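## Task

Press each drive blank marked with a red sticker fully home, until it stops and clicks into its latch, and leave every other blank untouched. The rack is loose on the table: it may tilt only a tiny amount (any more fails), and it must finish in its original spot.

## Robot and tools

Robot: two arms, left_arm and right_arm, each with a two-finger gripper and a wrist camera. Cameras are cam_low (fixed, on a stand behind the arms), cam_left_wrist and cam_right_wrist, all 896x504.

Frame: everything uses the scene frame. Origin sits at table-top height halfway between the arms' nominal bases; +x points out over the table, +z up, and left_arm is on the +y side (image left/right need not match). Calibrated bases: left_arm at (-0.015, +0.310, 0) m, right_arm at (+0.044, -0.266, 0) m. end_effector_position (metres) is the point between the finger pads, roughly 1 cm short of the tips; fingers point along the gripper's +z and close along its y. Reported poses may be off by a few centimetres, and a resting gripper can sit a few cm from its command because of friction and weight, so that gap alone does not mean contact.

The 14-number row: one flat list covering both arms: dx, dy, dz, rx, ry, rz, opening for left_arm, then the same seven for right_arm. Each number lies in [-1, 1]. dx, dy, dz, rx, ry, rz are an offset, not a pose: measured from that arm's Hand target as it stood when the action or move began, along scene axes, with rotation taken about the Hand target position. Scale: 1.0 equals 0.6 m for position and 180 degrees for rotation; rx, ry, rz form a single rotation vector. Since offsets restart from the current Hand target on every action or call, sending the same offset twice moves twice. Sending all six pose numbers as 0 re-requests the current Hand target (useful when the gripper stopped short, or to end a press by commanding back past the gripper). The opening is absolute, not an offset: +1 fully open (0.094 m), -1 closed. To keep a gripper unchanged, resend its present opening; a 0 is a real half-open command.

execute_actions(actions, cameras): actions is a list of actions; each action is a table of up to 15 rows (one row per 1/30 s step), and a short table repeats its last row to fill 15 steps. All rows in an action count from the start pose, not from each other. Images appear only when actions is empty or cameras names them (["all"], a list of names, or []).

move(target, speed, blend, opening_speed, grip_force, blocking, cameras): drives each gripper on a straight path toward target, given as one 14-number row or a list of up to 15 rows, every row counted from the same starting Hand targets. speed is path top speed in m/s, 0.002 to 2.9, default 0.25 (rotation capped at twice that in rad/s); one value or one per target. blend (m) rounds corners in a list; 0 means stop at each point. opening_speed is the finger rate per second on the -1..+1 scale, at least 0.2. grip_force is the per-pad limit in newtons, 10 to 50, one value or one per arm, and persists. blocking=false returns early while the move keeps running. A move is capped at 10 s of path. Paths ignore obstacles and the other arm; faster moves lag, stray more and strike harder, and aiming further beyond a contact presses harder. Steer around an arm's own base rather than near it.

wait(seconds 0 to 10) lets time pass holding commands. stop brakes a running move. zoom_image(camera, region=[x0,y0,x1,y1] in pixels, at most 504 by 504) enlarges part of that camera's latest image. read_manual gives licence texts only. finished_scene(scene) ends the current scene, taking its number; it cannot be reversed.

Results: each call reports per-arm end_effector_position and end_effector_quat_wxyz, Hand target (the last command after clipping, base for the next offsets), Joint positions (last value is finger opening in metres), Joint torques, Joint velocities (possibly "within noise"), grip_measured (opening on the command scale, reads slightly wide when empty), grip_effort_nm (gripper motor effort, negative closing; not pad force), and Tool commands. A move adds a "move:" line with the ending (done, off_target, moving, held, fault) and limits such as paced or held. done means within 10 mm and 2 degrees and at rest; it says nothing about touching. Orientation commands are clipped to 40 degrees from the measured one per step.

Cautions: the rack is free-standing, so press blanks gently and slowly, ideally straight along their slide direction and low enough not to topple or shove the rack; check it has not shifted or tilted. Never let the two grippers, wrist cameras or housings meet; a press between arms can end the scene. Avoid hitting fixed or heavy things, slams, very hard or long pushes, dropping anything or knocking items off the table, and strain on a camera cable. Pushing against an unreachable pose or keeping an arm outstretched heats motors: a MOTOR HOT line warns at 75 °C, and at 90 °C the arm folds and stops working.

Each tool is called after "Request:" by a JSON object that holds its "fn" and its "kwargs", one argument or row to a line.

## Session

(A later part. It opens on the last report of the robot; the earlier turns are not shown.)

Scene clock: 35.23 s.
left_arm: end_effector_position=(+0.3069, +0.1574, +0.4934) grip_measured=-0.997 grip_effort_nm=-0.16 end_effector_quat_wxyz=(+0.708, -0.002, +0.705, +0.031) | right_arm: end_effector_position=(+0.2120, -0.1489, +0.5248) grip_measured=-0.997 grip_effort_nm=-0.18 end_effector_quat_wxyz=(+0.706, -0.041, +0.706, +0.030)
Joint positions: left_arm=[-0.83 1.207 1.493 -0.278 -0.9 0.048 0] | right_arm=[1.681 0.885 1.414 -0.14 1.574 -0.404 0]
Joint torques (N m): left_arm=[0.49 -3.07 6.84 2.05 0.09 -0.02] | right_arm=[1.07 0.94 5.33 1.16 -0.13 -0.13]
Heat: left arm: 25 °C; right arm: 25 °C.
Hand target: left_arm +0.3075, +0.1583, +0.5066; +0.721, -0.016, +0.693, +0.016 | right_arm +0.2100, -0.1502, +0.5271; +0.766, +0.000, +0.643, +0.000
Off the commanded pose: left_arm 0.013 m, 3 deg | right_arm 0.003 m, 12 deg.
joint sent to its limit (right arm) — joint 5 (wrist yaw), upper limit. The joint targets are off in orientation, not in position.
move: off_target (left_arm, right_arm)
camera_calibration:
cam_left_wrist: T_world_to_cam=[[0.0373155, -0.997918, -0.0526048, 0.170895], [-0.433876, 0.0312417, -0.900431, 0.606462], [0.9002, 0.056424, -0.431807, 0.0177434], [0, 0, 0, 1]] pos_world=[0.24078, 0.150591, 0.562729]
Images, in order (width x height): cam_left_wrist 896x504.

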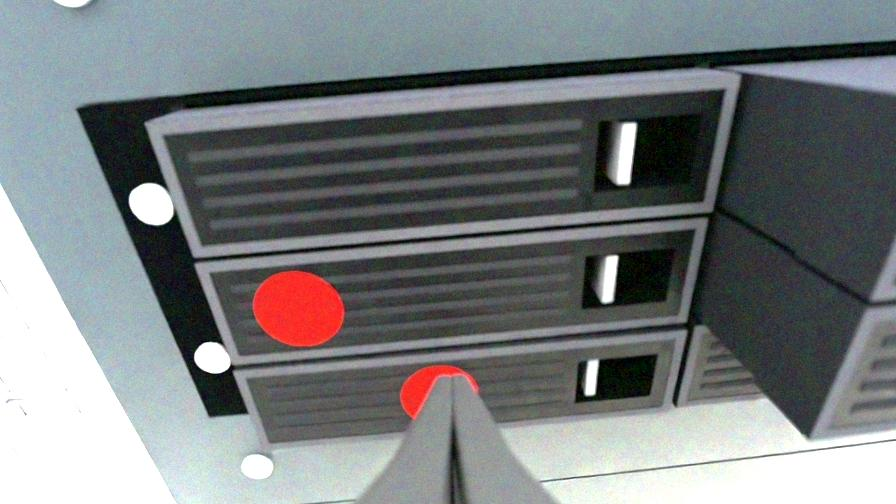

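Request:
{"fn": "move", "kwargs": {
  "target": [0.028,0.001,-0.005,0,0,0,-1,0,0,0,0,0,0,-1],
  "cameras": ["cam_left_wrist"],
  "speed": 0.05
}}

Scene clock: 36.60 s.
left_arm: end_effector_position=(+0.3188, +0.1597, +0.4885) grip_measured=-0.997 grip_effort_nm=-0.16 end_effector_quat_wxyz=(+0.705, +0.000, +0.708, +0.037) | right_arm: end_effector_position=(+0.2120, -0.1489, +0.5248) grip_measured=-0.997 grip_effort_nm=-0.19 end_effector_quat_wxyz=(+0.706, -0.041, +0.706, +0.030)
Joint positions: left_arm=[-0.786 1.226 1.493 -0.272 -0.861 0.048 0] | right_arm=[1.681 0.885 1.414 -0.14 1.574 -0.404 0]
Joint torques (N m): left_arm=[1.73 -2.44 7.3 2.24 0.22 -0.06] | right_arm=[1.1 0.91 5.33 1.16 -0.13 -0.12]
Heat: left arm: 25 °C; right arm: 25 °C.
Hand target: left_arm +0.3243, +0.1588, +0.5036; +0.721, -0.016, +0.693, +0.016 | right_arm +0.2100, -0.1502, +0.5271; +0.766, +0.000, +0.643, +0.000
Off the commanded pose: left_arm 0.016 m, 4 deg | right_arm 0.003 m, 12 deg.
joint sent to its limit (right arm) — joint 5 (wrist yaw), upper limit. The joint targets are off in orientation, not in position.
move: off_target (left_arm, right_arm)
camera_calibration:
cam_left_wrist: T_world_to_cam=[[0.0425883, -0.997118, -0.0627788, 0.175616], [-0.442085, 0.0375421, -0.896187, 0.606682], [0.895962, 0.0659206, -0.439212, 0.00819979], [0, 0, 0, 1]] pos_world=[0.253379, 0.151793, 0.558327]
Images, in order (width x height): cam_left_wrist 896x504.

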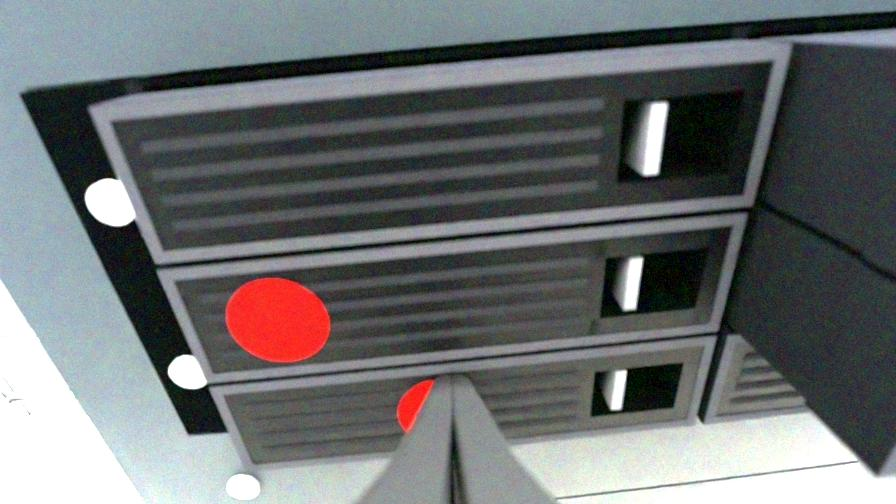

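Request:
{"fn": "move", "kwargs": {
  "target": [0.028,0.001,-0.002,0,0,0,-1,0,0,0,0,0,0,-1],
  "cameras": ["cam_left_wrist"],
  "speed": 0.05
}}

Request:
{"fn": "move", "kwargs": {
  "target": [0.015,0.001,-0.001,0,0,0,-1,0,0,0,0,0,0,-1],
  "cameras": ["cam_left_wrist"],
  "speed": 0.04
}}

Scene clock: 38.53 s.
left_arm: end_effector_position=(+0.3215, +0.1583, +0.4881) grip_measured=-0.997 grip_effort_nm=-0.16 end_effector_quat_wxyz=(+0.704, +0.009, +0.709, +0.030) | right_arm: end_effector_position=(+0.2120, -0.1489, +0.5248) grip_measured=-0.997 grip_effort_nm=-0.18 end_effector_quat_wxyz=(+0.706, -0.041, +0.706, +0.030)
Joint positions: left_arm=[-0.769 1.226 1.495 -0.278 -0.821 0.048 0] | right_arm=[1.681 0.885 1.414 -0.14 1.574 -0.404 0]
Joint torques (N m): left_arm=[5.22 0.25 8.09 2.5 0.36 -0.09] | right_arm=[1.09 0.91 5.34 1.16 -0.13 -0.12]
Heat: left arm: 26 °C; right arm: 25 °C.
Hand target: left_arm +0.3412, +0.1595, +0.5024; +0.721, -0.016, +0.693, +0.016 | right_arm +0.2100, -0.1502, +0.5271; +0.766, +0.000, +0.643, +0.000
Off the commanded pose: left_arm 0.024 m, 4 deg | right_arm 0.003 m, 12 deg.
joint sent to its limit (right arm) — joint 5 (wrist yaw), upper limit. The joint targets are off in orientation, not in position.
move: off_target (left_arm, right_arm)
camera_calibration:
cam_left_wrist: T_world_to_cam=[[0.0193682, -0.997649, -0.0657444, 0.183107], [-0.443923, 0.0503386, -0.89465, 0.605353], [0.895855, 0.0465132, -0.441904, 0.0102055], [0, 0, 0, 1]] pos_world=[0.256041, 0.15173, 0.558127]
Images, in order (width x height): cam_left_wrist 896x504.

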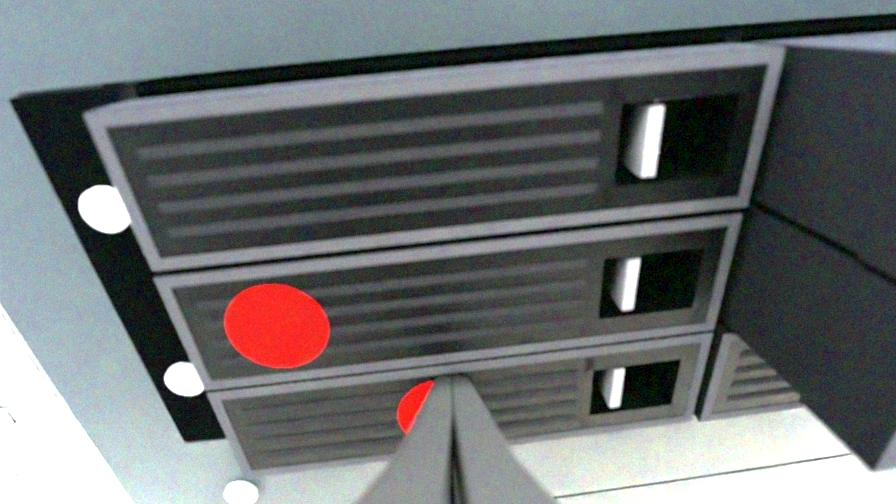

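Scene clock: 39.53 s.
left_arm: end_effector_position=(+0.3232, +0.1574, +0.4866) grip_measured=-0.997 grip_effort_nm=-0.16 end_effector_quat_wxyz=(+0.702, +0.015, +0.711, +0.027) | right_arm: end_effector_position=(+0.2120, -0.1489, +0.5248) grip_measured=-0.997 grip_effort_nm=-0.18 end_effector_quat_wxyz=(+0.706, -0.041, +0.706, +0.030)
Joint positions: left_arm=[-0.76 1.227 1.495 -0.284 -0.8 0.048 0] | right_arm=[1.681 0.885 1.414 -0.14 1.574 -0.404 0]
Joint torques (N m): left_arm=[6.86 1.57 8.47 2.67 0.39 -0.1] | right_arm=[1.09 0.91 5.33 1.16 -0.13 -0.13]
Heat: left arm: 26 °C; right arm: 25 °C.
Hand target: left_arm +0.3501, +0.1601, +0.5019; +0.721, -0.016, +0.693, +0.016 | right_arm +0.2100, -0.1502, +0.5271; +0.766, +0.000, +0.643, +0.000
Off the commanded pose: left_arm 0.031 m, 5 deg | right_arm 0.003 m, 12 deg.
joint sent to its limit (right arm) — joint 5 (wrist yaw), upper limit. The joint targets are off in orientation, not in position.
move: off_target (left_arm, right_arm)
camera_calibration:
cam_left_wrist: T_world_to_cam=[[0.00676535, -0.997487, -0.0705206, 0.188402], [-0.447757, 0.0600357, -0.892138, 0.603305], [0.89413, 0.0376117, -0.446226, 0.012125], [0, 0, 0, 1]] pos_world=[0.258018, 0.151253, 0.556927]
Images, in order (width x height): cam_left_wrist 896x504.

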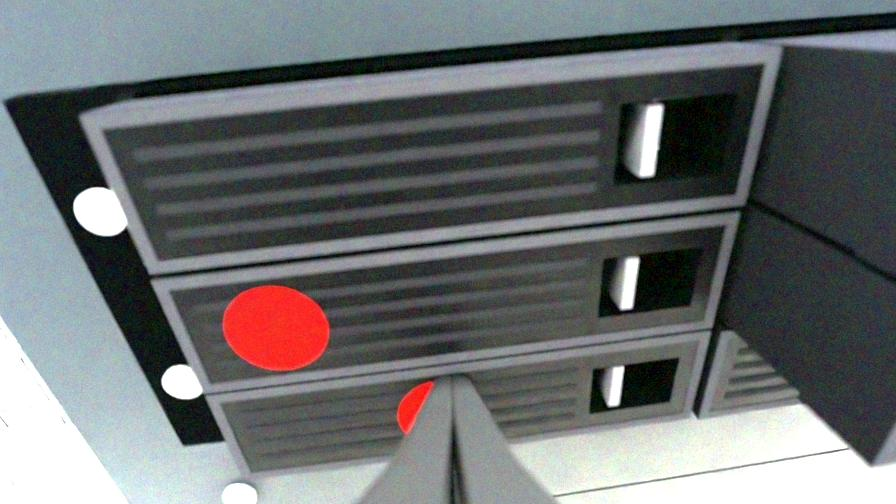

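Request:
{"fn": "move", "kwargs": {
  "target": [-0.19,-0.005,0.0,0,0.01,0,-1,0,0,0,0,0,0,-1],
  "cameras": ["cam_left_wrist"],
  "speed": 0.15
}}

Request:
{"fn": "zoom_image", "kwargs": {
  "camera": "cam_left_wrist",
  "region": [480, 180, 720, 340]
}}

Scene clock: 41.83 s.
left_arm: end_effector_position=(+0.2372, +0.1573, +0.5097) grip_measured=-0.997 grip_effort_nm=-0.16 end_effector_quat_wxyz=(+0.716, -0.023, +0.698, +0.008) | right_arm: end_effector_position=(+0.2120, -0.1489, +0.5248) grip_measured=-0.997 grip_effort_nm=-0.18 end_effector_quat_wxyz=(+0.706, -0.041, +0.706, +0.030)
Joint positions: left_arm=[-1.131 1.1 1.478 -0.307 -1.197 0.043 0] | right_arm=[1.681 0.885 1.414 -0.14 1.574 -0.404 0]
Joint torques (N m): left_arm=[-0.62 -2.09 4.4 1.01 -0.12 -0.17] | right_arm=[1.1 0.92 5.33 1.15 -0.12 -0.12]
Heat: left arm: 26 °C; right arm: 25 °C.
Hand target: left_arm +0.2361, +0.1571, +0.5018; +0.710, -0.016, +0.704, +0.016 | right_arm +0.2100, -0.1502, +0.5271; +0.766, +0.000, +0.643, +0.000
Off the commanded pose: left_arm 0.008 m, 2 deg | right_arm 0.003 m, 12 deg.
joint sent to its limit (right arm) — joint 5 (wrist yaw), upper limit. The joint targets are off in orientation, not in position.
move: off_target (right_arm)
camera_calibration:
cam_left_wrist: T_world_to_cam=[[0.0341707, -0.999351, 0.0113685, 0.142574], [-0.412302, -0.0244581, -0.910719, 0.599751], [0.910406, 0.0264326, -0.412871, 0.0801926], [0, 0, 0, 1]] pos_world=[0.169399, 0.15503, 0.577693]
Images, in order (width x height): cam_left_wrist 896x504.

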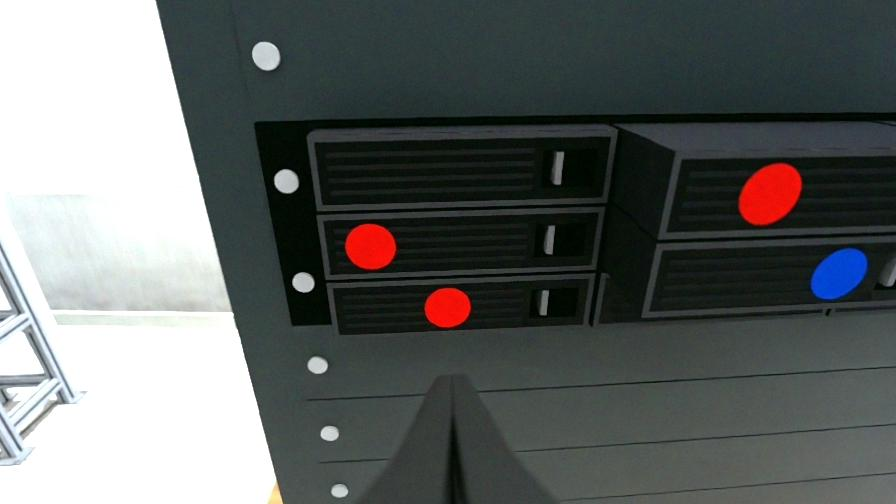

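Scaled by 2.100 from the camera's 896x504 image, which has a finer 1280x720 frame.

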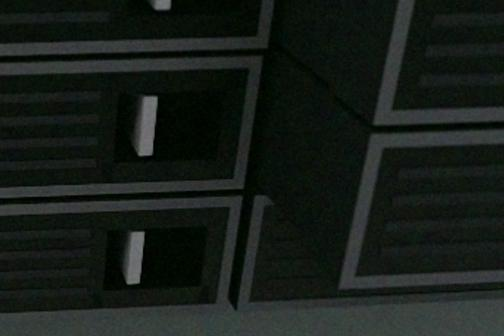

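Request:
{"fn": "zoom_image", "kwargs": {
  "camera": "cam_left_wrist",
  "region": [290, 110, 450, 350]
}}

Request:
{"fn": "zoom_image", "kwargs": {
  "camera": "cam_left_wrist",
  "region": [520, 110, 680, 350]
}}

Scaled by 2.100 from the camera's 896x504 image, which has a finer 1280x720 frame.

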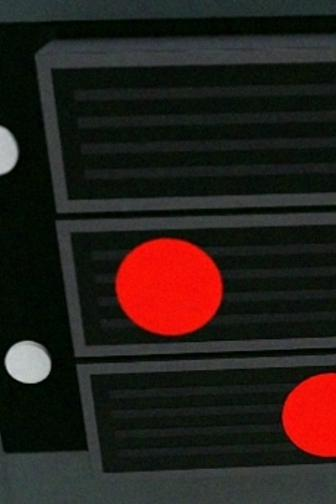

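Scaled by 2.100 from the camera's 896x504 image, which has a finer 1280x720 frame.

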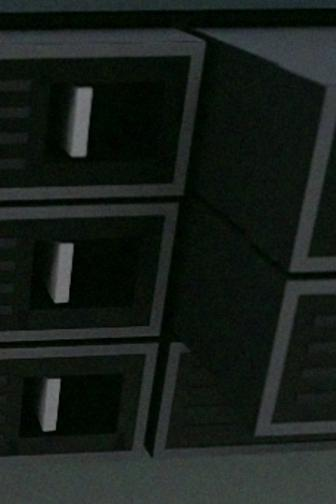

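Request:
{"fn": "move", "kwargs": {
  "target": [0.11,0.003,0.014,0,0,0,-1,0,0,0,0,0,0,-1],
  "cameras": ["cam_left_wrist"],
  "speed": 0.12
}}

Scene clock: 46.00 s.
left_arm: end_effector_position=(+0.3030, +0.1566, +0.5053) grip_measured=-0.997 grip_effort_nm=-0.16 end_effector_quat_wxyz=(+0.711, -0.012, +0.703, +0.022) | right_arm: end_effector_position=(+0.2120, -0.1489, +0.5248) grip_measured=-0.997 grip_effort_nm=-0.19 end_effector_quat_wxyz=(+0.706, -0.041, +0.706, +0.030)
Joint positions: left_arm=[-0.847 1.221 1.547 -0.307 -0.918 0.029 0] | right_arm=[1.681 0.885 1.414 -0.14 1.574 -0.404 0]
Joint torques (N m): left_arm=[0.49 -3.11 7.69 1.31 0.11 -0.16] | right_arm=[1.09 0.91 5.33 1.15 -0.13 -0.12]
Heat: left arm: 25 °C; right arm: 25 °C.
Hand target: left_arm +0.3022, +0.1589, +0.5102; +0.710, -0.016, +0.704, +0.016 | right_arm +0.2100, -0.1502, +0.5271; +0.766, +0.000, +0.643, +0.000
Off the commanded pose: left_arm 0.005 m, 1 deg | right_arm 0.003 m, 12 deg.
joint sent to its limit (right arm) — joint 5 (wrist yaw), upper limit. The joint targets are off in orientation, not in position.
move: off_target (right_arm)
camera_calibration:
cam_left_wrist: T_world_to_cam=[[0.0386104, -0.998927, -0.0255659, 0.156957], [-0.426838, 0.00664616, -0.904304, 0.619154], [0.903504, 0.045828, -0.426123, 0.0242707], [0, 0, 0, 1]] pos_world=[0.23629, 0.151561, 0.574259]
Images, in order (width x height): cam_left_wrist 896x504.

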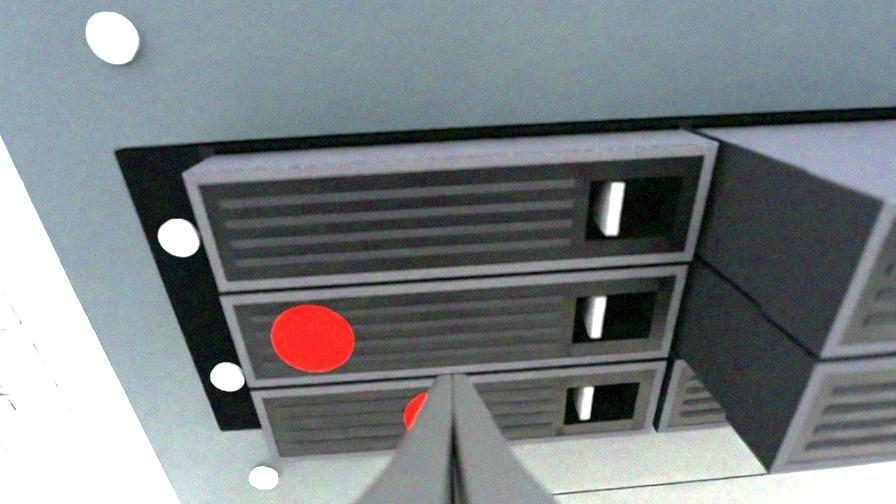

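Request:
{"fn": "move", "kwargs": {
  "target": [
    [-0.005,0,0.018,0,0,0,-1,0,0,0,0,0,0,-1],
    [0.03,0,0.018,0,0,0,-1,0,0,0,0,0,0,-1]
  ],
  "cameras": ["cam_left_wrist"],
  "speed": 0.08
}}

Scene clock: 48.20 s.
left_arm: end_effector_position=(+0.3183, +0.1592, +0.5187) grip_measured=-0.997 grip_effort_nm=-0.16 end_effector_quat_wxyz=(+0.712, -0.016, +0.701, +0.023) | right_arm: end_effector_position=(+0.2120, -0.1489, +0.5248) grip_measured=-0.997 grip_effort_nm=-0.19 end_effector_quat_wxyz=(+0.706, -0.041, +0.706, +0.030)
Joint positions: left_arm=[-0.79 1.278 1.64 -0.338 -0.867 0.028 0] | right_arm=[1.681 0.885 1.414 -0.14 1.574 -0.404 0]
Joint torques (N m): left_arm=[0.94 -3.03 7.46 1.35 0.16 -0.17] | right_arm=[1.09 0.94 5.33 1.15 -0.13 -0.12]
Heat: left arm: 25 °C; right arm: 25 °C.
Hand target: left_arm +0.3201, +0.1589, +0.5211; +0.710, -0.016, +0.704, +0.016 | right_arm +0.2100, -0.1502, +0.5271; +0.766, +0.000, +0.643, +0.000
Off the commanded pose: left_arm 0.003 m, 1 deg | right_arm 0.003 m, 12 deg.
joint sent to its limit (right arm) — joint 5 (wrist yaw), upper limit. The joint targets are off in orientation, not in position.
move: off_target (right_arm)
camera_calibration:
cam_left_wrist: T_world_to_cam=[[0.0453461, -0.998758, -0.0206616, 0.154593], [-0.422999, -0.000459783, -0.90613, 0.63873], [0.904995, 0.0498293, -0.422494, 0.0130027], [0, 0, 0, 1]] pos_world=[0.251404, 0.154047, 0.58746]
Images, in order (width x height): cam_left_wrist 896x504.

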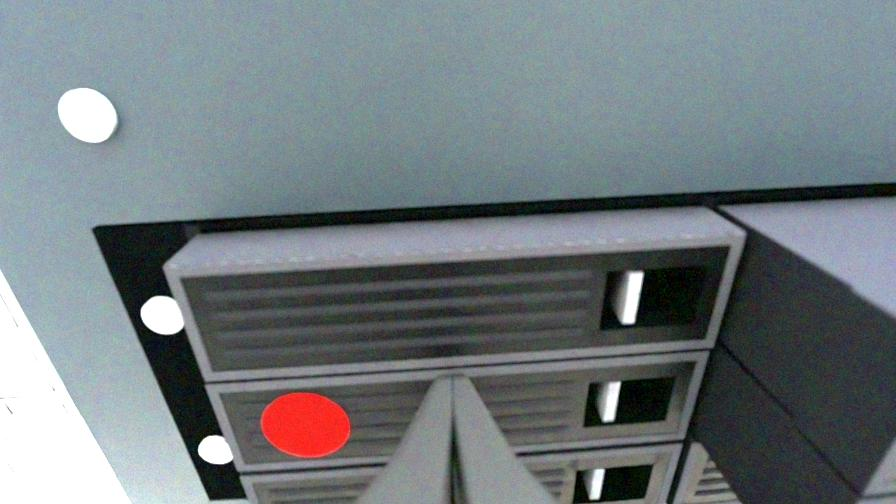

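Request:
{"fn": "move", "kwargs": {
  "target": [
    [-0.006,0,-0.007,0,0,0,-1,0,0,0,0,0,0,-1],
    [0.028,0,-0.008,0,0,0,-1,0,0,0,0,0,0,-1],
    [0.042,0,-0.008,0,0,0,-1,0,0,0,0,0,0,-1]
  ],
  "cameras": ["cam_left_wrist"],
  "speed": 0.06
}}

Scene clock: 50.97 s.
left_arm: end_effector_position=(+0.3229, +0.1565, +0.5159) grip_measured=-0.997 grip_effort_nm=-0.16 end_effector_quat_wxyz=(+0.707, +0.005, +0.707, +0.010) | right_arm: end_effector_position=(+0.2120, -0.1489, +0.5248) grip_measured=-0.997 grip_effort_nm=-0.18 end_effector_quat_wxyz=(+0.706, -0.041, +0.706, +0.030)
Joint positions: left_arm=[-0.758 1.278 1.646 -0.367 -0.788 0.023 0] | right_arm=[1.681 0.885 1.414 -0.14 1.574 -0.404 0]
Joint torques (N m): left_arm=[5.22 0.73 7.08 2.1 0.12 -0.14] | right_arm=[1.1 0.92 5.34 1.16 -0.13 -0.12]
Heat: left arm: 26 °C; right arm: 25 °C.
Hand target: left_arm +0.3453, +0.1589, +0.5163; +0.710, -0.016, +0.704, +0.016 | right_arm +0.2100, -0.1502, +0.5271; +0.766, +0.000, +0.643, +0.000
Off the commanded pose: left_arm 0.023 m, 3 deg | right_arm 0.003 m, 12 deg.
joint sent to its limit (right arm) — joint 5 (wrist yaw), upper limit. The joint targets are off in orientation, not in position.
move: off_target (left_arm, right_arm)
camera_calibration:
cam_left_wrist: T_world_to_cam=[[-0.0023908, -0.999453, -0.0329906, 0.173476], [-0.435473, 0.0307388, -0.899677, 0.633932], [0.900198, 0.0122156, -0.435309, 0.0218372], [0, 0, 0, 1]] pos_world=[0.256817, 0.153628, 0.585563]
Images, in order (width x height): cam_left_wrist 896x504.

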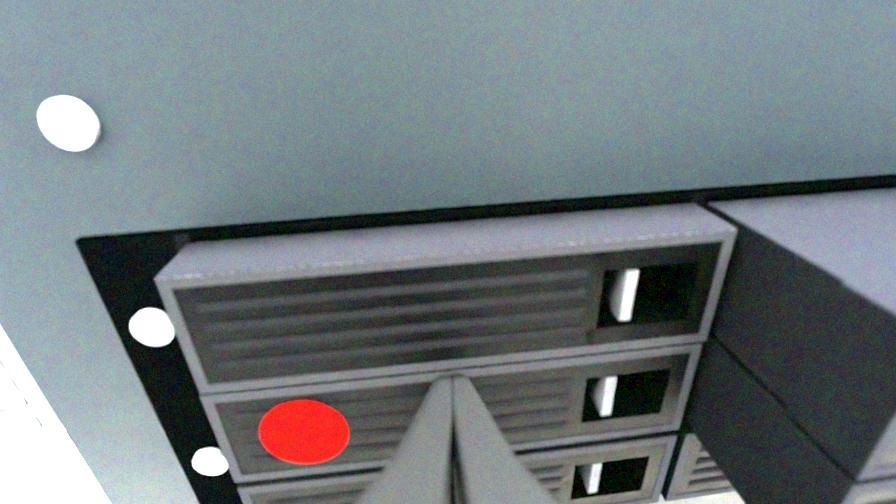

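Request:
{"fn": "move", "kwargs": {
  "target": [
    [-0.2,0,0.02,0,0,0,-1,0,0,0,0,0,0,-1],
    [-0.2,-0.185,0.054,-0.5008,0.0492,0.059,-1,0,0,0,0,0,0,-1]
  ],
  "blend": [0.02,0],
  "cameras": ["all"],
  "speed": [0.15,0.3]
}}

Scene clock: 59.90 s.
left_arm: end_effector_position=(+0.2262, +0.0492, +0.5546) grip_measured=-0.997 grip_effort_nm=-0.16 end_effector_quat_wxyz=(-0.448, +0.534, -0.521, +0.494) | right_arm: end_effector_position=(+0.2120, -0.1489, +0.5248) grip_measured=-0.997 grip_effort_nm=-0.18 end_effector_quat_wxyz=(+0.706, -0.041, +0.706, +0.030)
Joint positions: left_arm=[-1.312 1.845 2.744 -1.295 -1.277 -2.013 0] | right_arm=[1.681 0.885 1.414 -0.14 1.574 -0.404 0]
Joint torques (N m): left_arm=[-0.28 -5.67 4.33 0.86 -0.22 -0.07] | right_arm=[1.09 0.92 5.31 1.16 -0.13 -0.12]
Heat: left arm: 26 °C; right arm: 26 °C.
Hand target: left_arm +0.2253, +0.0480, +0.5487; -0.435, +0.570, -0.552, +0.426 | right_arm +0.2100, -0.1502, +0.5271; +0.766, +0.000, +0.643, +0.000
Off the commanded pose: left_arm 0.006 m, 10 deg | right_arm 0.003 m, 12 deg.
joint sent to its limit (right arm) — joint 5 (wrist yaw), upper limit. The joint targets are off in orientation, not in position.
move: off_target (left_arm, right_arm)
camera_calibration:
cam_left_wrist: T_world_to_cam=[[0.103585, 0.0461428, 0.99355, -0.577445], [-0.461133, -0.882848, 0.0890779, 0.132238], [0.881264, -0.467386, -0.0701716, -0.0476147], [0, 0, 0, 1]] pos_world=[0.162755, 0.121137, 0.558599]
cam_right_wrist: T_world_to_cam=[[0.114632, -0.993396, -0.00487794, -0.170472], [-0.429244, -0.0451029, -0.902062, 0.595614], [0.895885, 0.105499, -0.431579, 0.142883], [0, 0, 0, 1]] pos_world=[0.147199, -0.157557, 0.598114]

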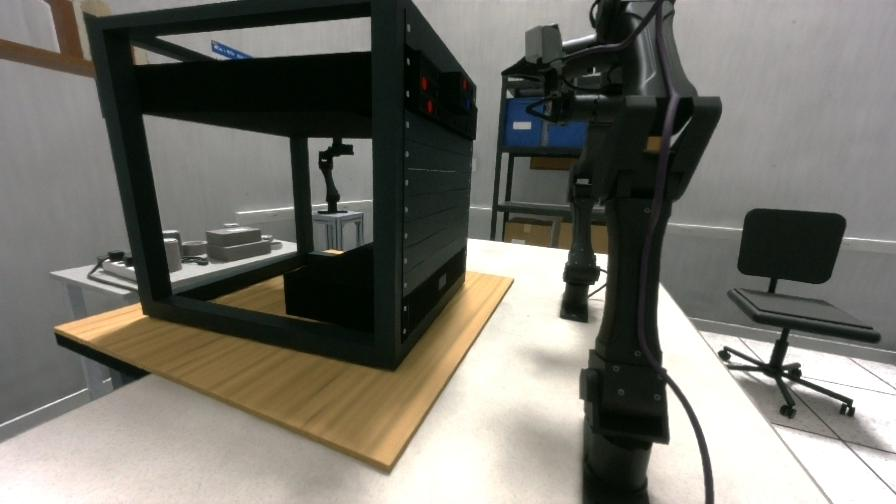

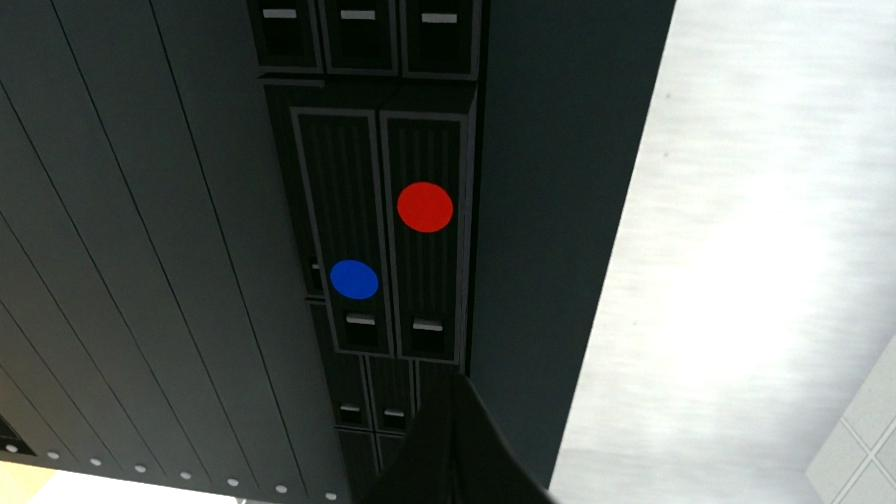

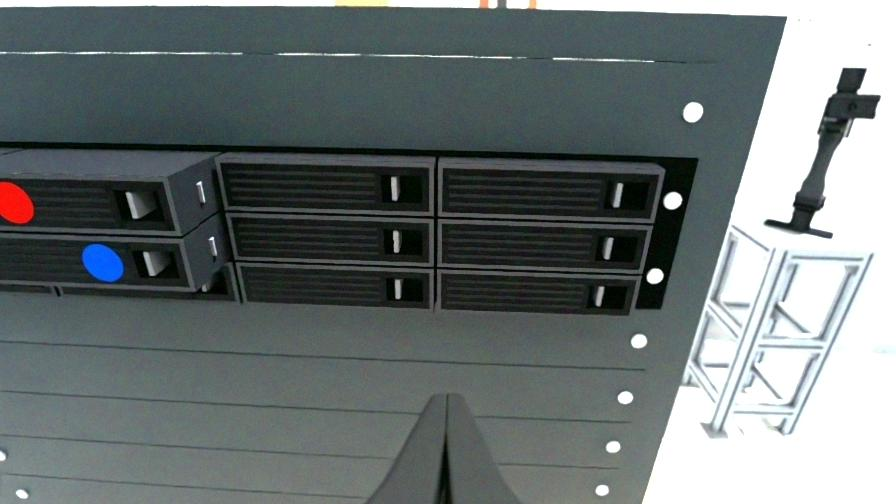

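Request:
{"fn": "move", "kwargs": {
  "target": [0.035,0.015,-0.022,0,0.025,0.01,-1,0,0,0,0,0,0,-1],
  "cameras": ["cam_left_wrist"],
  "speed": 0.12
}}

Scene clock: 63.63 s.
left_arm: end_effector_position=(+0.2453, +0.0564, +0.5423) grip_measured=-0.997 grip_effort_nm=-0.16 end_effector_quat_wxyz=(-0.434, +0.549, -0.530, +0.479) | right_arm: end_effector_position=(+0.2120, -0.1489, +0.5248) grip_measured=-0.997 grip_effort_nm=-0.18 end_effector_quat_wxyz=(+0.706, -0.041, +0.706, +0.030)
Joint positions: left_arm=[-1.23 1.887 2.828 -1.393 -1.185 -2.062 0] | right_arm=[1.681 0.885 1.414 -0.14 1.574 -0.404 0]
Joint torques (N m): left_arm=[0.42 -5.76 4.1 0.91 -0.25 -0.06] | right_arm=[1.09 0.92 5.33 1.15 -0.13 -0.12]
Heat: left arm: 25 °C; right arm: 26 °C.
Hand target: left_arm +0.2463, +0.0570, +0.5355; -0.420, +0.595, -0.560, +0.396 | right_arm +0.2100, -0.1502, +0.5271; +0.766, +0.000, +0.643, +0.000
Off the commanded pose: left_arm 0.007 m, 11 deg | right_arm 0.003 m, 12 deg.
joint sent to its limit (right arm) — joint 5 (wrist yaw), upper limit. The joint targets are off in orientation, not in position.
move: off_target (left_arm, right_arm)
camera_calibration:
cam_left_wrist: T_world_to_cam=[[0.156387, 0.0512487, 0.986365, -0.576888], [-0.451351, -0.884574, 0.117521, 0.130864], [0.878536, -0.463576, -0.115204, -0.0370716], [0, 0, 0, 1]] pos_world=[0.181852, 0.128139, 0.549373]
Images, in order (width x height): cam_left_wrist 896x504.

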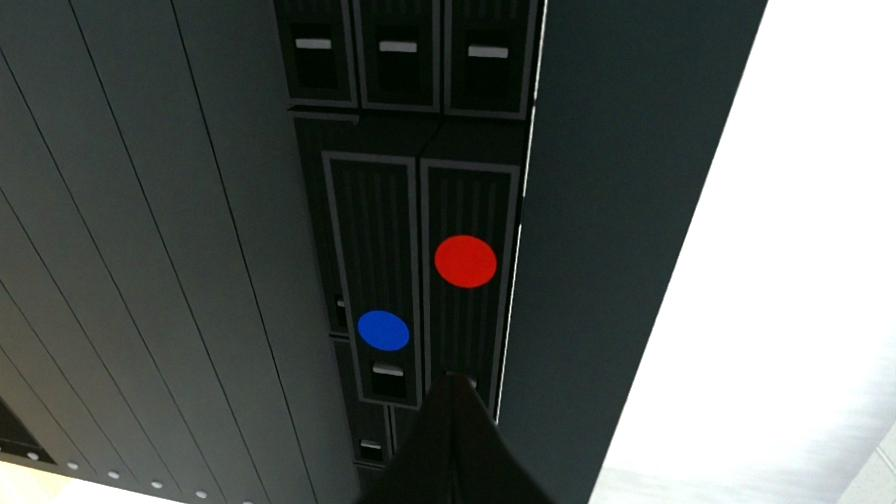

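Request:
{"fn": "move", "kwargs": {
  "target": [0.045,0.014,0.0,0,0,0,-1,0,0,0,0,0,0,-1],
  "cameras": ["cam_left_wrist"],
  "speed": 0.1
}}

Scene clock: 66.73 s.
left_arm: end_effector_position=(+0.2710, +0.0672, +0.5358) grip_measured=-0.997 grip_effort_nm=-0.16 end_effector_quat_wxyz=(-0.435, +0.556, -0.538, +0.460) | right_arm: end_effector_position=(+0.2120, -0.1489, +0.5248) grip_measured=-0.997 grip_effort_nm=-0.18 end_effector_quat_wxyz=(+0.706, -0.041, +0.706, +0.030)
Joint positions: left_arm=[-1.126 1.904 2.851 -1.393 -1.096 -2.017 0] | right_arm=[1.681 0.885 1.414 -0.14 1.574 -0.404 0]
Joint torques (N m): left_arm=[0.42 -5.97 4.07 1.44 -0.24 0.16] | right_arm=[1.1 0.92 5.33 1.16 -0.12 -0.13]
Heat: left arm: 25 °C; right arm: 26 °C.
Hand target: left_arm +0.2733, +0.0653, +0.5355; -0.420, +0.595, -0.560, +0.396 | right_arm +0.2100, -0.1502, +0.5271; +0.766, +0.000, +0.643, +0.000
Off the commanded pose: left_arm 0.003 m, 9 deg | right_arm 0.003 m, 12 deg.
elbow stopped short (left arm): the move would have taken joint 3 (elbow) straighter than the controller allows.
joint sent to its limit (right arm) — joint 5 (wrist yaw), upper limit. The joint targets are off in orientation, not in position.
move: off_target (left_arm, right_arm)
camera_calibration:
cam_left_wrist: T_world_to_cam=[[0.188268, 0.0300497, 0.981658, -0.5798], [-0.432986, -0.894611, 0.110426, 0.152252], [0.88152, -0.445834, -0.155416, -0.0357846], [0, 0, 0, 1]] pos_world=[0.206626, 0.137675, 0.546791]
Images, in order (width x height): cam_left_wrist 896x504.

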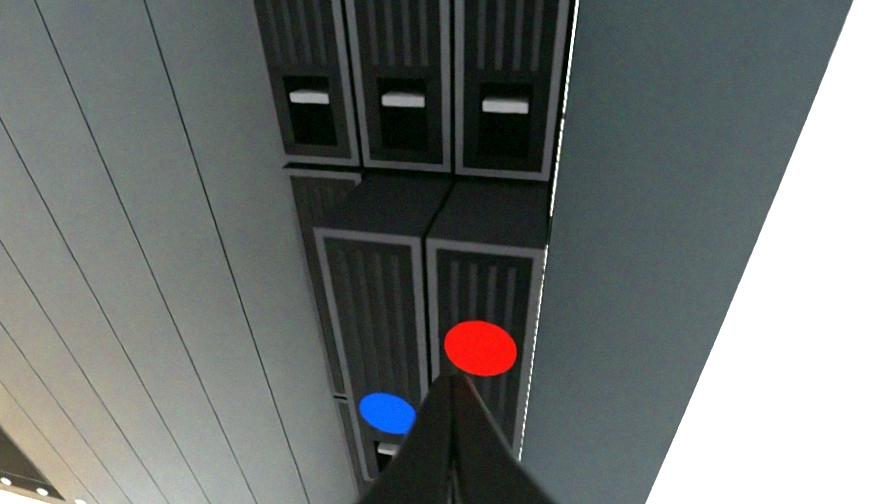

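Request:
{"fn": "move", "kwargs": {
  "target": [0.0,0.003,0.012,0,0,0,-1,0,0,0,0,0,0,-1],
  "cameras": ["cam_left_wrist"],
  "speed": 0.1
}}

Scene clock: 70.17 s.
left_arm: end_effector_position=(+0.2710, +0.0672, +0.5358) grip_measured=-0.997 grip_effort_nm=-0.16 end_effector_quat_wxyz=(-0.444, +0.546, -0.548, +0.452) | right_arm: end_effector_position=(+0.2120, -0.1489, +0.5248) grip_measured=-0.997 grip_effort_nm=-0.18 end_effector_quat_wxyz=(+0.706, -0.041, +0.706, +0.030)
Joint positions: left_arm=[-1.126 1.904 2.851 -1.393 -1.096 -1.982 0] | right_arm=[1.681 0.885 1.414 -0.14 1.574 -0.404 0]
Joint torques (N m): left_arm=[0.58 -6.71 4.14 1.78 -0.25 0.16] | right_arm=[1.1 0.92 5.33 1.16 -0.12 -0.12]
Heat: left arm: 26 °C; right arm: 26 °C.
Hand target: left_arm +0.2733, +0.0671, +0.5427; -0.420, +0.595, -0.560, +0.396 | right_arm +0.2100, -0.1502, +0.5271; +0.766, +0.000, +0.643, +0.000
Off the commanded pose: left_arm 0.007 m, 9 deg | right_arm 0.003 m, 12 deg.
elbow stopped short (left arm): the move would have taken joint 3 (elbow) straighter than the controller allows.
joint sent to its limit (right arm) — joint 5 (wrist yaw), upper limit. The joint targets are off in orientation, not in position.
move: off_target (left_arm, right_arm)
camera_calibration:
cam_left_wrist: T_world_to_cam=[[0.187985, -0.00522544, 0.982158, -0.577575], [-0.439288, -0.894838, 0.079319, 0.170665], [0.878458, -0.446361, -0.170512, -0.0268331], [0, 0, 0, 1]] pos_world=[0.207118, 0.137722, 0.549158]
Images, in order (width x height): cam_left_wrist 896x504.

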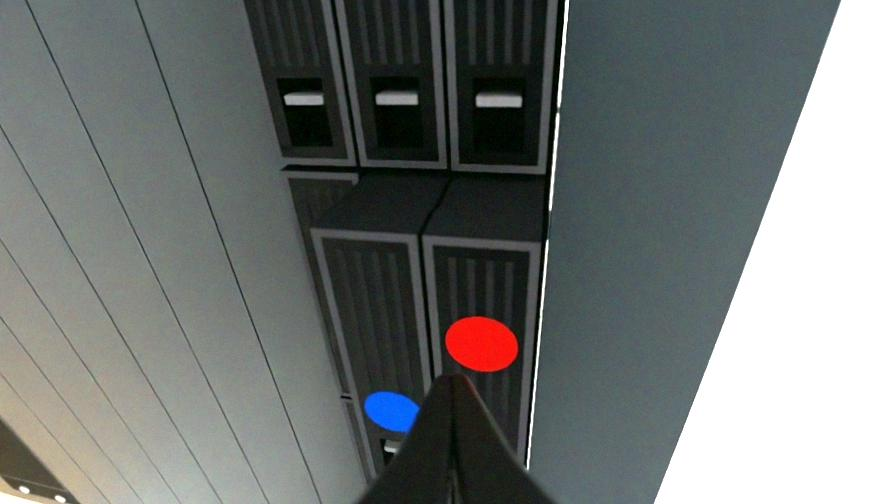

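Request:
{"fn": "move", "kwargs": {
  "target": [-0.05,-0.005,0.006,0,-0.092,0.0,-1,0,0,0,0,0,0,-1],
  "cameras": ["cam_left_wrist"],
  "speed": 0.15
}}

Scene clock: 74.97 s.
left_arm: end_effector_position=(+0.2461, +0.0524, +0.5363) grip_measured=-0.997 grip_effort_nm=-0.16 end_effector_quat_wxyz=(-0.488, +0.531, -0.509, +0.470) | right_arm: end_effector_position=(+0.2120, -0.1489, +0.5248) grip_measured=-0.997 grip_effort_nm=-0.18 end_effector_quat_wxyz=(+0.706, -0.041, +0.706, +0.030)
Joint positions: left_arm=[-1.253 1.667 2.288 -0.933 -1.301 -1.874 0] | right_arm=[1.681 0.885 1.414 -0.14 1.574 -0.404 0]
Joint torques (N m): left_arm=[-0.21 -8.7 3.38 1.68 -0.49 0.19] | right_arm=[1.09 0.92 5.33 1.15 -0.12 -0.12]
Heat: left arm: 26 °C; right arm: 26 °C.
Hand target: left_arm +0.2434, +0.0641, +0.5463; -0.496, +0.531, -0.493, +0.478 | right_arm +0.2100, -0.1502, +0.5271; +0.766, +0.000, +0.643, +0.000
Off the commanded pose: left_arm 0.016 m, 2 deg | right_arm 0.003 m, 12 deg.
joint sent to its limit (right arm) — joint 5 (wrist yaw), upper limit. The joint targets are off in orientation, not in position.
move: off_target (left_arm, right_arm)
camera_calibration:
cam_left_wrist: T_world_to_cam=[[0.0723606, -0.00664605, 0.997356, -0.553031], [-0.400645, -0.915946, 0.0229642, 0.168226], [0.913372, -0.401247, -0.0689411, -0.0769186], [0, 0, 0, 1]] pos_world=[0.177672, 0.119547, 0.542403]
Images, in order (width x height): cam_left_wrist 896x504.

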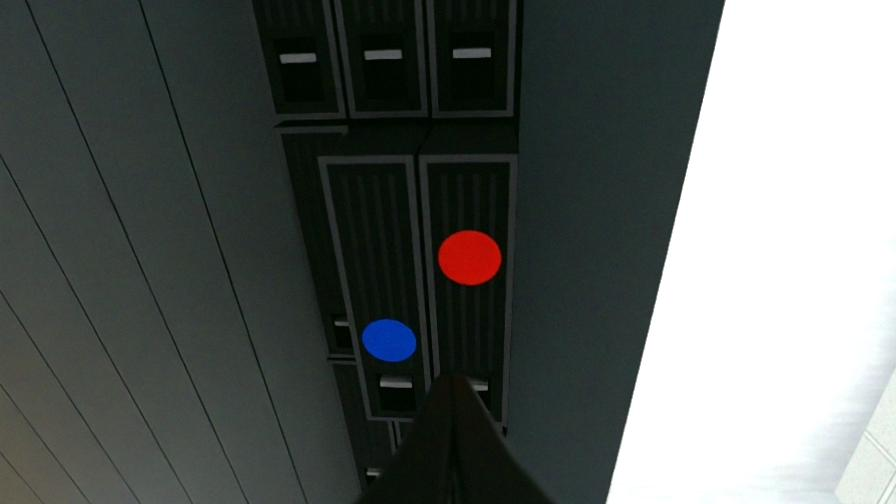

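Request:
{"fn": "move", "kwargs": {
  "target": [0.033,0.004,0.006,0,0,0,-1,0,0,0,0,0,0,-1],
  "cameras": ["cam_left_wrist"],
  "speed": 0.1
}}

Scene clock: 77.30 s.
left_arm: end_effector_position=(+0.2648, +0.0582, +0.5410) grip_measured=-0.997 grip_effort_nm=-0.16 end_effector_quat_wxyz=(+0.496, -0.531, +0.502, -0.468) | right_arm: end_effector_position=(+0.2120, -0.1489, +0.5248) grip_measured=-0.997 grip_effort_nm=-0.19 end_effector_quat_wxyz=(+0.706, -0.041, +0.706, +0.030)
Joint positions: left_arm=[-1.186 1.659 2.257 -0.823 -1.259 -1.784 0] | right_arm=[1.681 0.885 1.414 -0.14 1.574 -0.404 0]
Joint torques (N m): left_arm=[0.34 -8.7 3.52 1.75 -0.1 0.2] | right_arm=[1.09 0.92 5.34 1.16 -0.13 -0.12]
Heat: left arm: 26 °C; right arm: 26 °C.
Hand target: left_arm +0.2630, +0.0665, +0.5499; +0.496, -0.531, +0.493, -0.478 | right_arm +0.2100, -0.1502, +0.5271; +0.766, +0.000, +0.643, +0.000
Off the commanded pose: left_arm 0.012 m, 1 deg | right_arm 0.003 m, 12 deg.
joint sent to its limit (right arm) — joint 5 (wrist yaw), upper limit. The joint targets are off in orientation, not in position.
move: off_target (left_arm, right_arm)
camera_calibration:
cam_left_wrist: T_world_to_cam=[[0.0594093, -0.00909279, 0.998192, -0.555955], [-0.384193, -0.92314, 0.0144569, 0.181529], [0.921339, -0.384358, -0.0583365, -0.100179], [0, 0, 0, 1]] pos_world=[0.19507, 0.124017, 0.546481]
Images, in order (width x height): cam_left_wrist 896x504.

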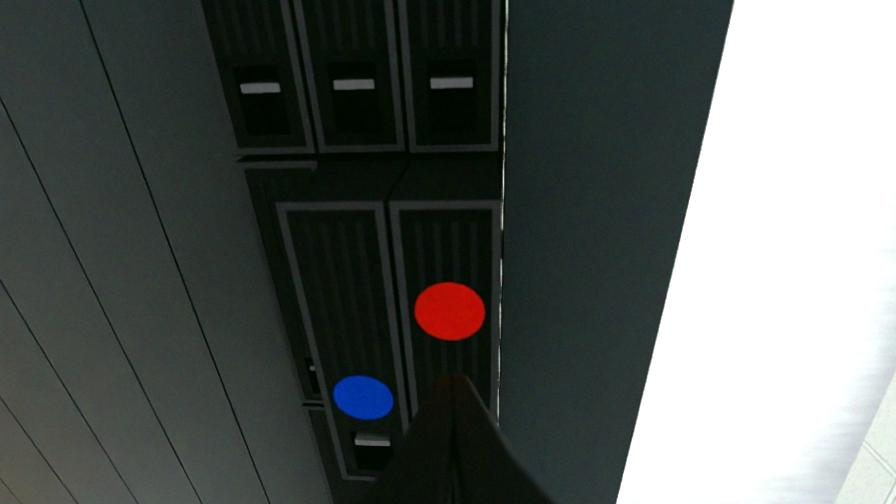

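Request:
{"fn": "move", "kwargs": {
  "target": [0.037,0.004,0.002,0,0,0,-1,0,0,0,0,0,0,-1],
  "cameras": ["cam_left_wrist"],
  "speed": 0.06
}}

Scene clock: 79.40 s.
left_arm: end_effector_position=(+0.2851, +0.0664, +0.5440) grip_measured=-0.997 grip_effort_nm=-0.16 end_effector_quat_wxyz=(+0.495, -0.533, +0.500, -0.469) | right_arm: end_effector_position=(+0.2120, -0.1489, +0.5248) grip_measured=-0.997 grip_effort_nm=-0.18 end_effector_quat_wxyz=(+0.706, -0.041, +0.706, +0.030)
Joint positions: left_arm=[-1.108 1.659 2.257 -0.78 -1.183 -1.744 0] | right_arm=[1.681 0.885 1.414 -0.14 1.574 -0.404 0]
Joint torques (N m): left_arm=[0.38 -7.12 4.44 1.83 -0.08 0.18] | right_arm=[1.09 0.94 5.31 1.16 -0.13 -0.12]
Heat: left arm: 26 °C; right arm: 26 °C.
Hand target: left_arm +0.2853, +0.0690, +0.5511; +0.496, -0.531, +0.493, -0.478 | right_arm +0.2100, -0.1502, +0.5271; +0.766, +0.000, +0.643, +0.000
Off the commanded pose: left_arm 0.008 m, 1 deg | right_arm 0.003 m, 12 deg.
joint sent to its limit (right arm) — joint 5 (wrist yaw), upper limit. The joint targets are off in orientation, not in position.
move: off_target (right_arm)
camera_calibration:
cam_left_wrist: T_world_to_cam=[[0.0588853, -0.0032668, 0.998259, -0.560281], [-0.382851, -0.923603, 0.0195611, 0.193839], [0.921931, -0.383337, -0.0556373, -0.117327], [0, 0, 0, 1]] pos_world=[0.215371, 0.132224, 0.548987]
Images, in order (width x height): cam_left_wrist 896x504.

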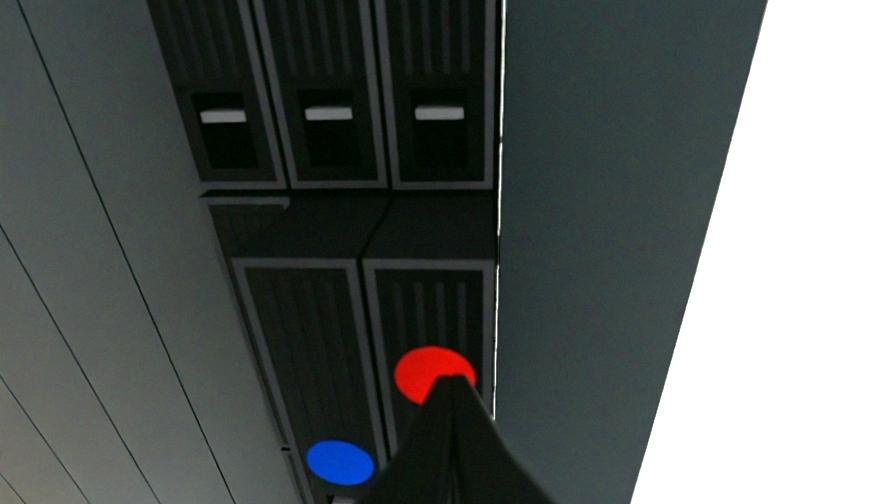

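Request:
{"fn": "move", "kwargs": {
  "target": [0.025,0.001,-0.001,0,0,0,-1,0,0,0,0,0,0,-1],
  "cameras": ["cam_left_wrist"],
  "speed": 0.05
}}

Scene clock: 81.33 s.
left_arm: end_effector_position=(+0.2970, +0.0714, +0.5458) grip_measured=-0.997 grip_effort_nm=-0.16 end_effector_quat_wxyz=(+0.493, -0.533, +0.499, -0.473) | right_arm: end_effector_position=(+0.2120, -0.1489, +0.5248) grip_measured=-0.997 grip_effort_nm=-0.18 end_effector_quat_wxyz=(+0.706, -0.041, +0.706, +0.030)
Joint positions: left_arm=[-1.062 1.659 2.257 -0.757 -1.134 -1.727 0] | right_arm=[1.681 0.885 1.414 -0.14 1.574 -0.404 0]
Joint torques (N m): left_arm=[0.59 -5.71 5.12 1.87 -0.06 0.17] | right_arm=[1.09 0.91 5.33 1.16 -0.12 -0.12]
Heat: left arm: 26 °C; right arm: 26 °C.
Hand target: left_arm +0.3003, +0.0696, +0.5505; +0.496, -0.531, +0.493, -0.478 | right_arm +0.2100, -0.1502, +0.5271; +0.766, +0.000, +0.643, +0.000
Off the commanded pose: left_arm 0.006 m, 1 deg | right_arm 0.003 m, 12 deg.
joint sent to its limit (right arm) — joint 5 (wrist yaw), upper limit. The joint targets are off in orientation, not in position.
move: off_target (right_arm)
camera_calibration:
cam_left_wrist: T_world_to_cam=[[0.0570269, 0.00404235, 0.998364, -0.562914], [-0.385656, -0.922283, 0.0257631, 0.200266], [0.920878, -0.386495, -0.051036, -0.128171], [0, 0, 0, 1]] pos_world=[0.227365, 0.13744, 0.550292]
Images, in order (width x height): cam_left_wrist 896x504.

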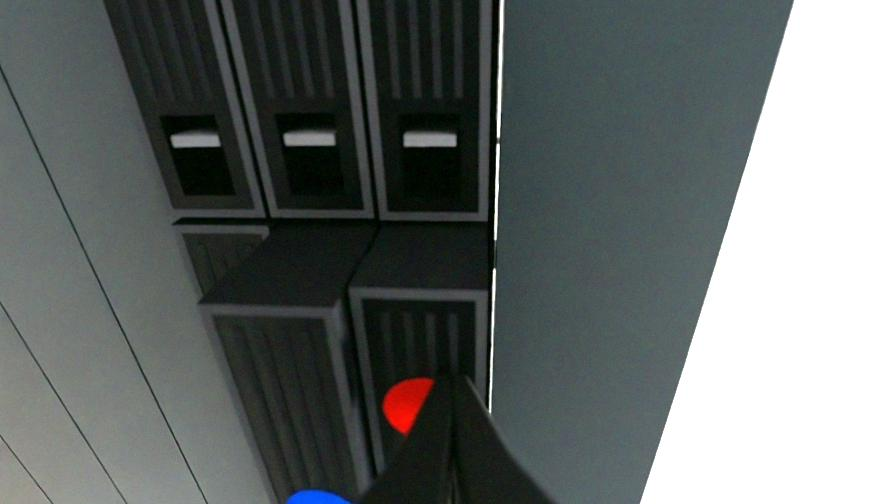

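Request:
{"fn": "move", "kwargs": {
  "target": [
    [-0.008,-0.003,-0.01,0,0,0,-1,0,0,0,0,0,0,-1],
    [0.022,-0.004,-0.008,0,0,0,-1,0,0,0,0,0,0,-1]
  ],
  "cameras": ["cam_left_wrist"],
  "speed": 0.05
}}

Scene clock: 83.80 s.
left_arm: end_effector_position=(+0.3106, +0.0678, +0.5367) grip_measured=-0.997 grip_effort_nm=-0.16 end_effector_quat_wxyz=(+0.495, -0.532, +0.504, -0.468) | right_arm: end_effector_position=(+0.2120, -0.1489, +0.5248) grip_measured=-0.997 grip_effort_nm=-0.18 end_effector_quat_wxyz=(+0.706, -0.041, +0.706, +0.030)
Joint positions: left_arm=[-1.026 1.666 2.219 -0.715 -1.099 -1.715 0] | right_arm=[1.681 0.885 1.414 -0.14 1.574 -0.404 0]
Joint torques (N m): left_arm=[0.57 -5.9 6.52 1.89 -0.06 0.17] | right_arm=[1.09 0.92 5.33 1.15 -0.13 -0.12]
Heat: left arm: 27 °C; right arm: 26 °C.
Hand target: left_arm +0.3135, +0.0671, +0.5456; +0.496, -0.531, +0.493, -0.478 | right_arm +0.2100, -0.1502, +0.5271; +0.766, +0.000, +0.643, +0.000
Off the commanded pose: left_arm 0.010 m, 2 deg | right_arm 0.003 m, 12 deg.
joint sent to its limit (right arm) — joint 5 (wrist yaw), upper limit. The joint targets are off in orientation, not in position.
move: off_target (right_arm)
camera_calibration:
cam_left_wrist: T_world_to_cam=[[0.0640187, -0.00798445, 0.997917, -0.555617], [-0.38572, -0.922452, 0.0173642, 0.206975], [0.920392, -0.386028, -0.062134, -0.136433], [0, 0, 0, 1]] pos_world=[0.240976, 0.133821, 0.542389]
Images, in order (width x height): cam_left_wrist 896x504.

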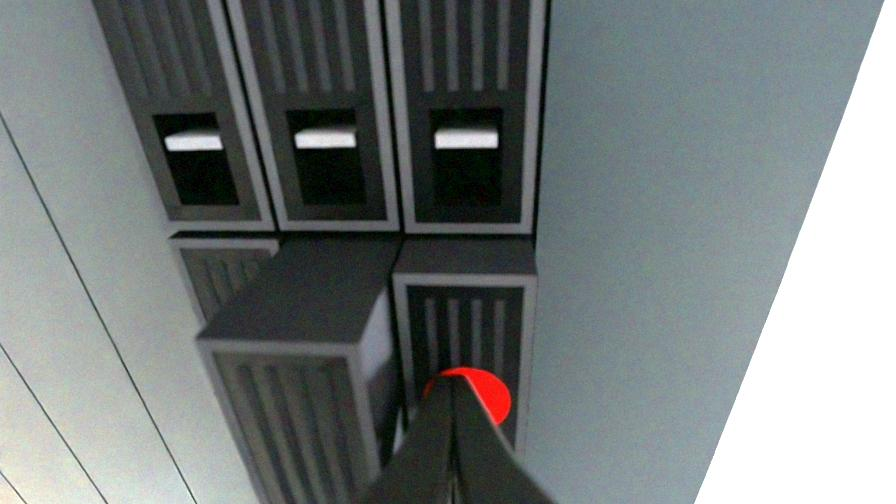

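Request:
{"fn": "move", "kwargs": {
  "target": [-0.018,0,0.010,0,0,0,-1,0,0,0,0,0,0,-1],
  "cameras": ["cam_left_wrist"],
  "speed": 0.08
}}

Scene clock: 85.67 s.
left_arm: end_effector_position=(+0.3034, +0.0649, +0.5485) grip_measured=-0.997 grip_effort_nm=-0.16 end_effector_quat_wxyz=(-0.486, +0.531, -0.496, +0.485) | right_arm: end_effector_position=(+0.2120, -0.1489, +0.5248) grip_measured=-0.997 grip_effort_nm=-0.18 end_effector_quat_wxyz=(+0.706, -0.041, +0.706, +0.030)
Joint positions: left_arm=[-1.048 1.674 2.264 -0.715 -1.102 -1.715 0] | right_arm=[1.681 0.885 1.414 -0.14 1.574 -0.404 0]
Joint torques (N m): left_arm=[-0.46 -5.89 6.35 1.45 -0.36 0.12] | right_arm=[1.1 0.94 5.33 1.16 -0.13 -0.12]
Heat: left arm: 27 °C; right arm: 26 °C.
Hand target: left_arm +0.3027, +0.0671, +0.5516; -0.496, +0.531, -0.493, +0.478 | right_arm +0.2100, -0.1502, +0.5271; +0.766, +0.000, +0.643, +0.000
Off the commanded pose: left_arm 0.004 m, 1 deg | right_arm 0.003 m, 12 deg.
joint sent to its limit (right arm) — joint 5 (wrist yaw), upper limit. The joint targets are off in orientation, not in position.
move: off_target (right_arm)
camera_calibration:
cam_left_wrist: T_world_to_cam=[[0.0456572, 0.0230894, 0.99869, -0.563861], [-0.403054, -0.91432, 0.0395653, 0.193898], [0.914036, -0.404333, -0.0324391, -0.143464], [0, 0, 0, 1]] pos_world=[0.235027, 0.132297, 0.550797]
Images, in order (width x height): cam_left_wrist 896x504.

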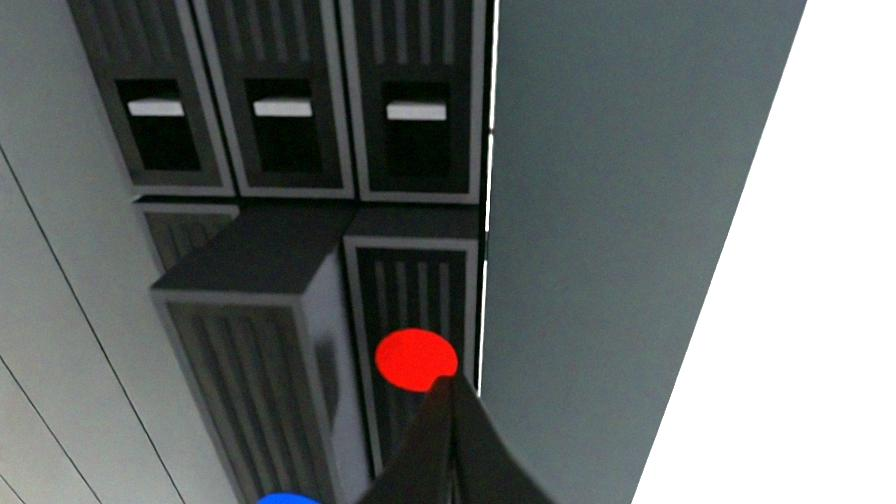

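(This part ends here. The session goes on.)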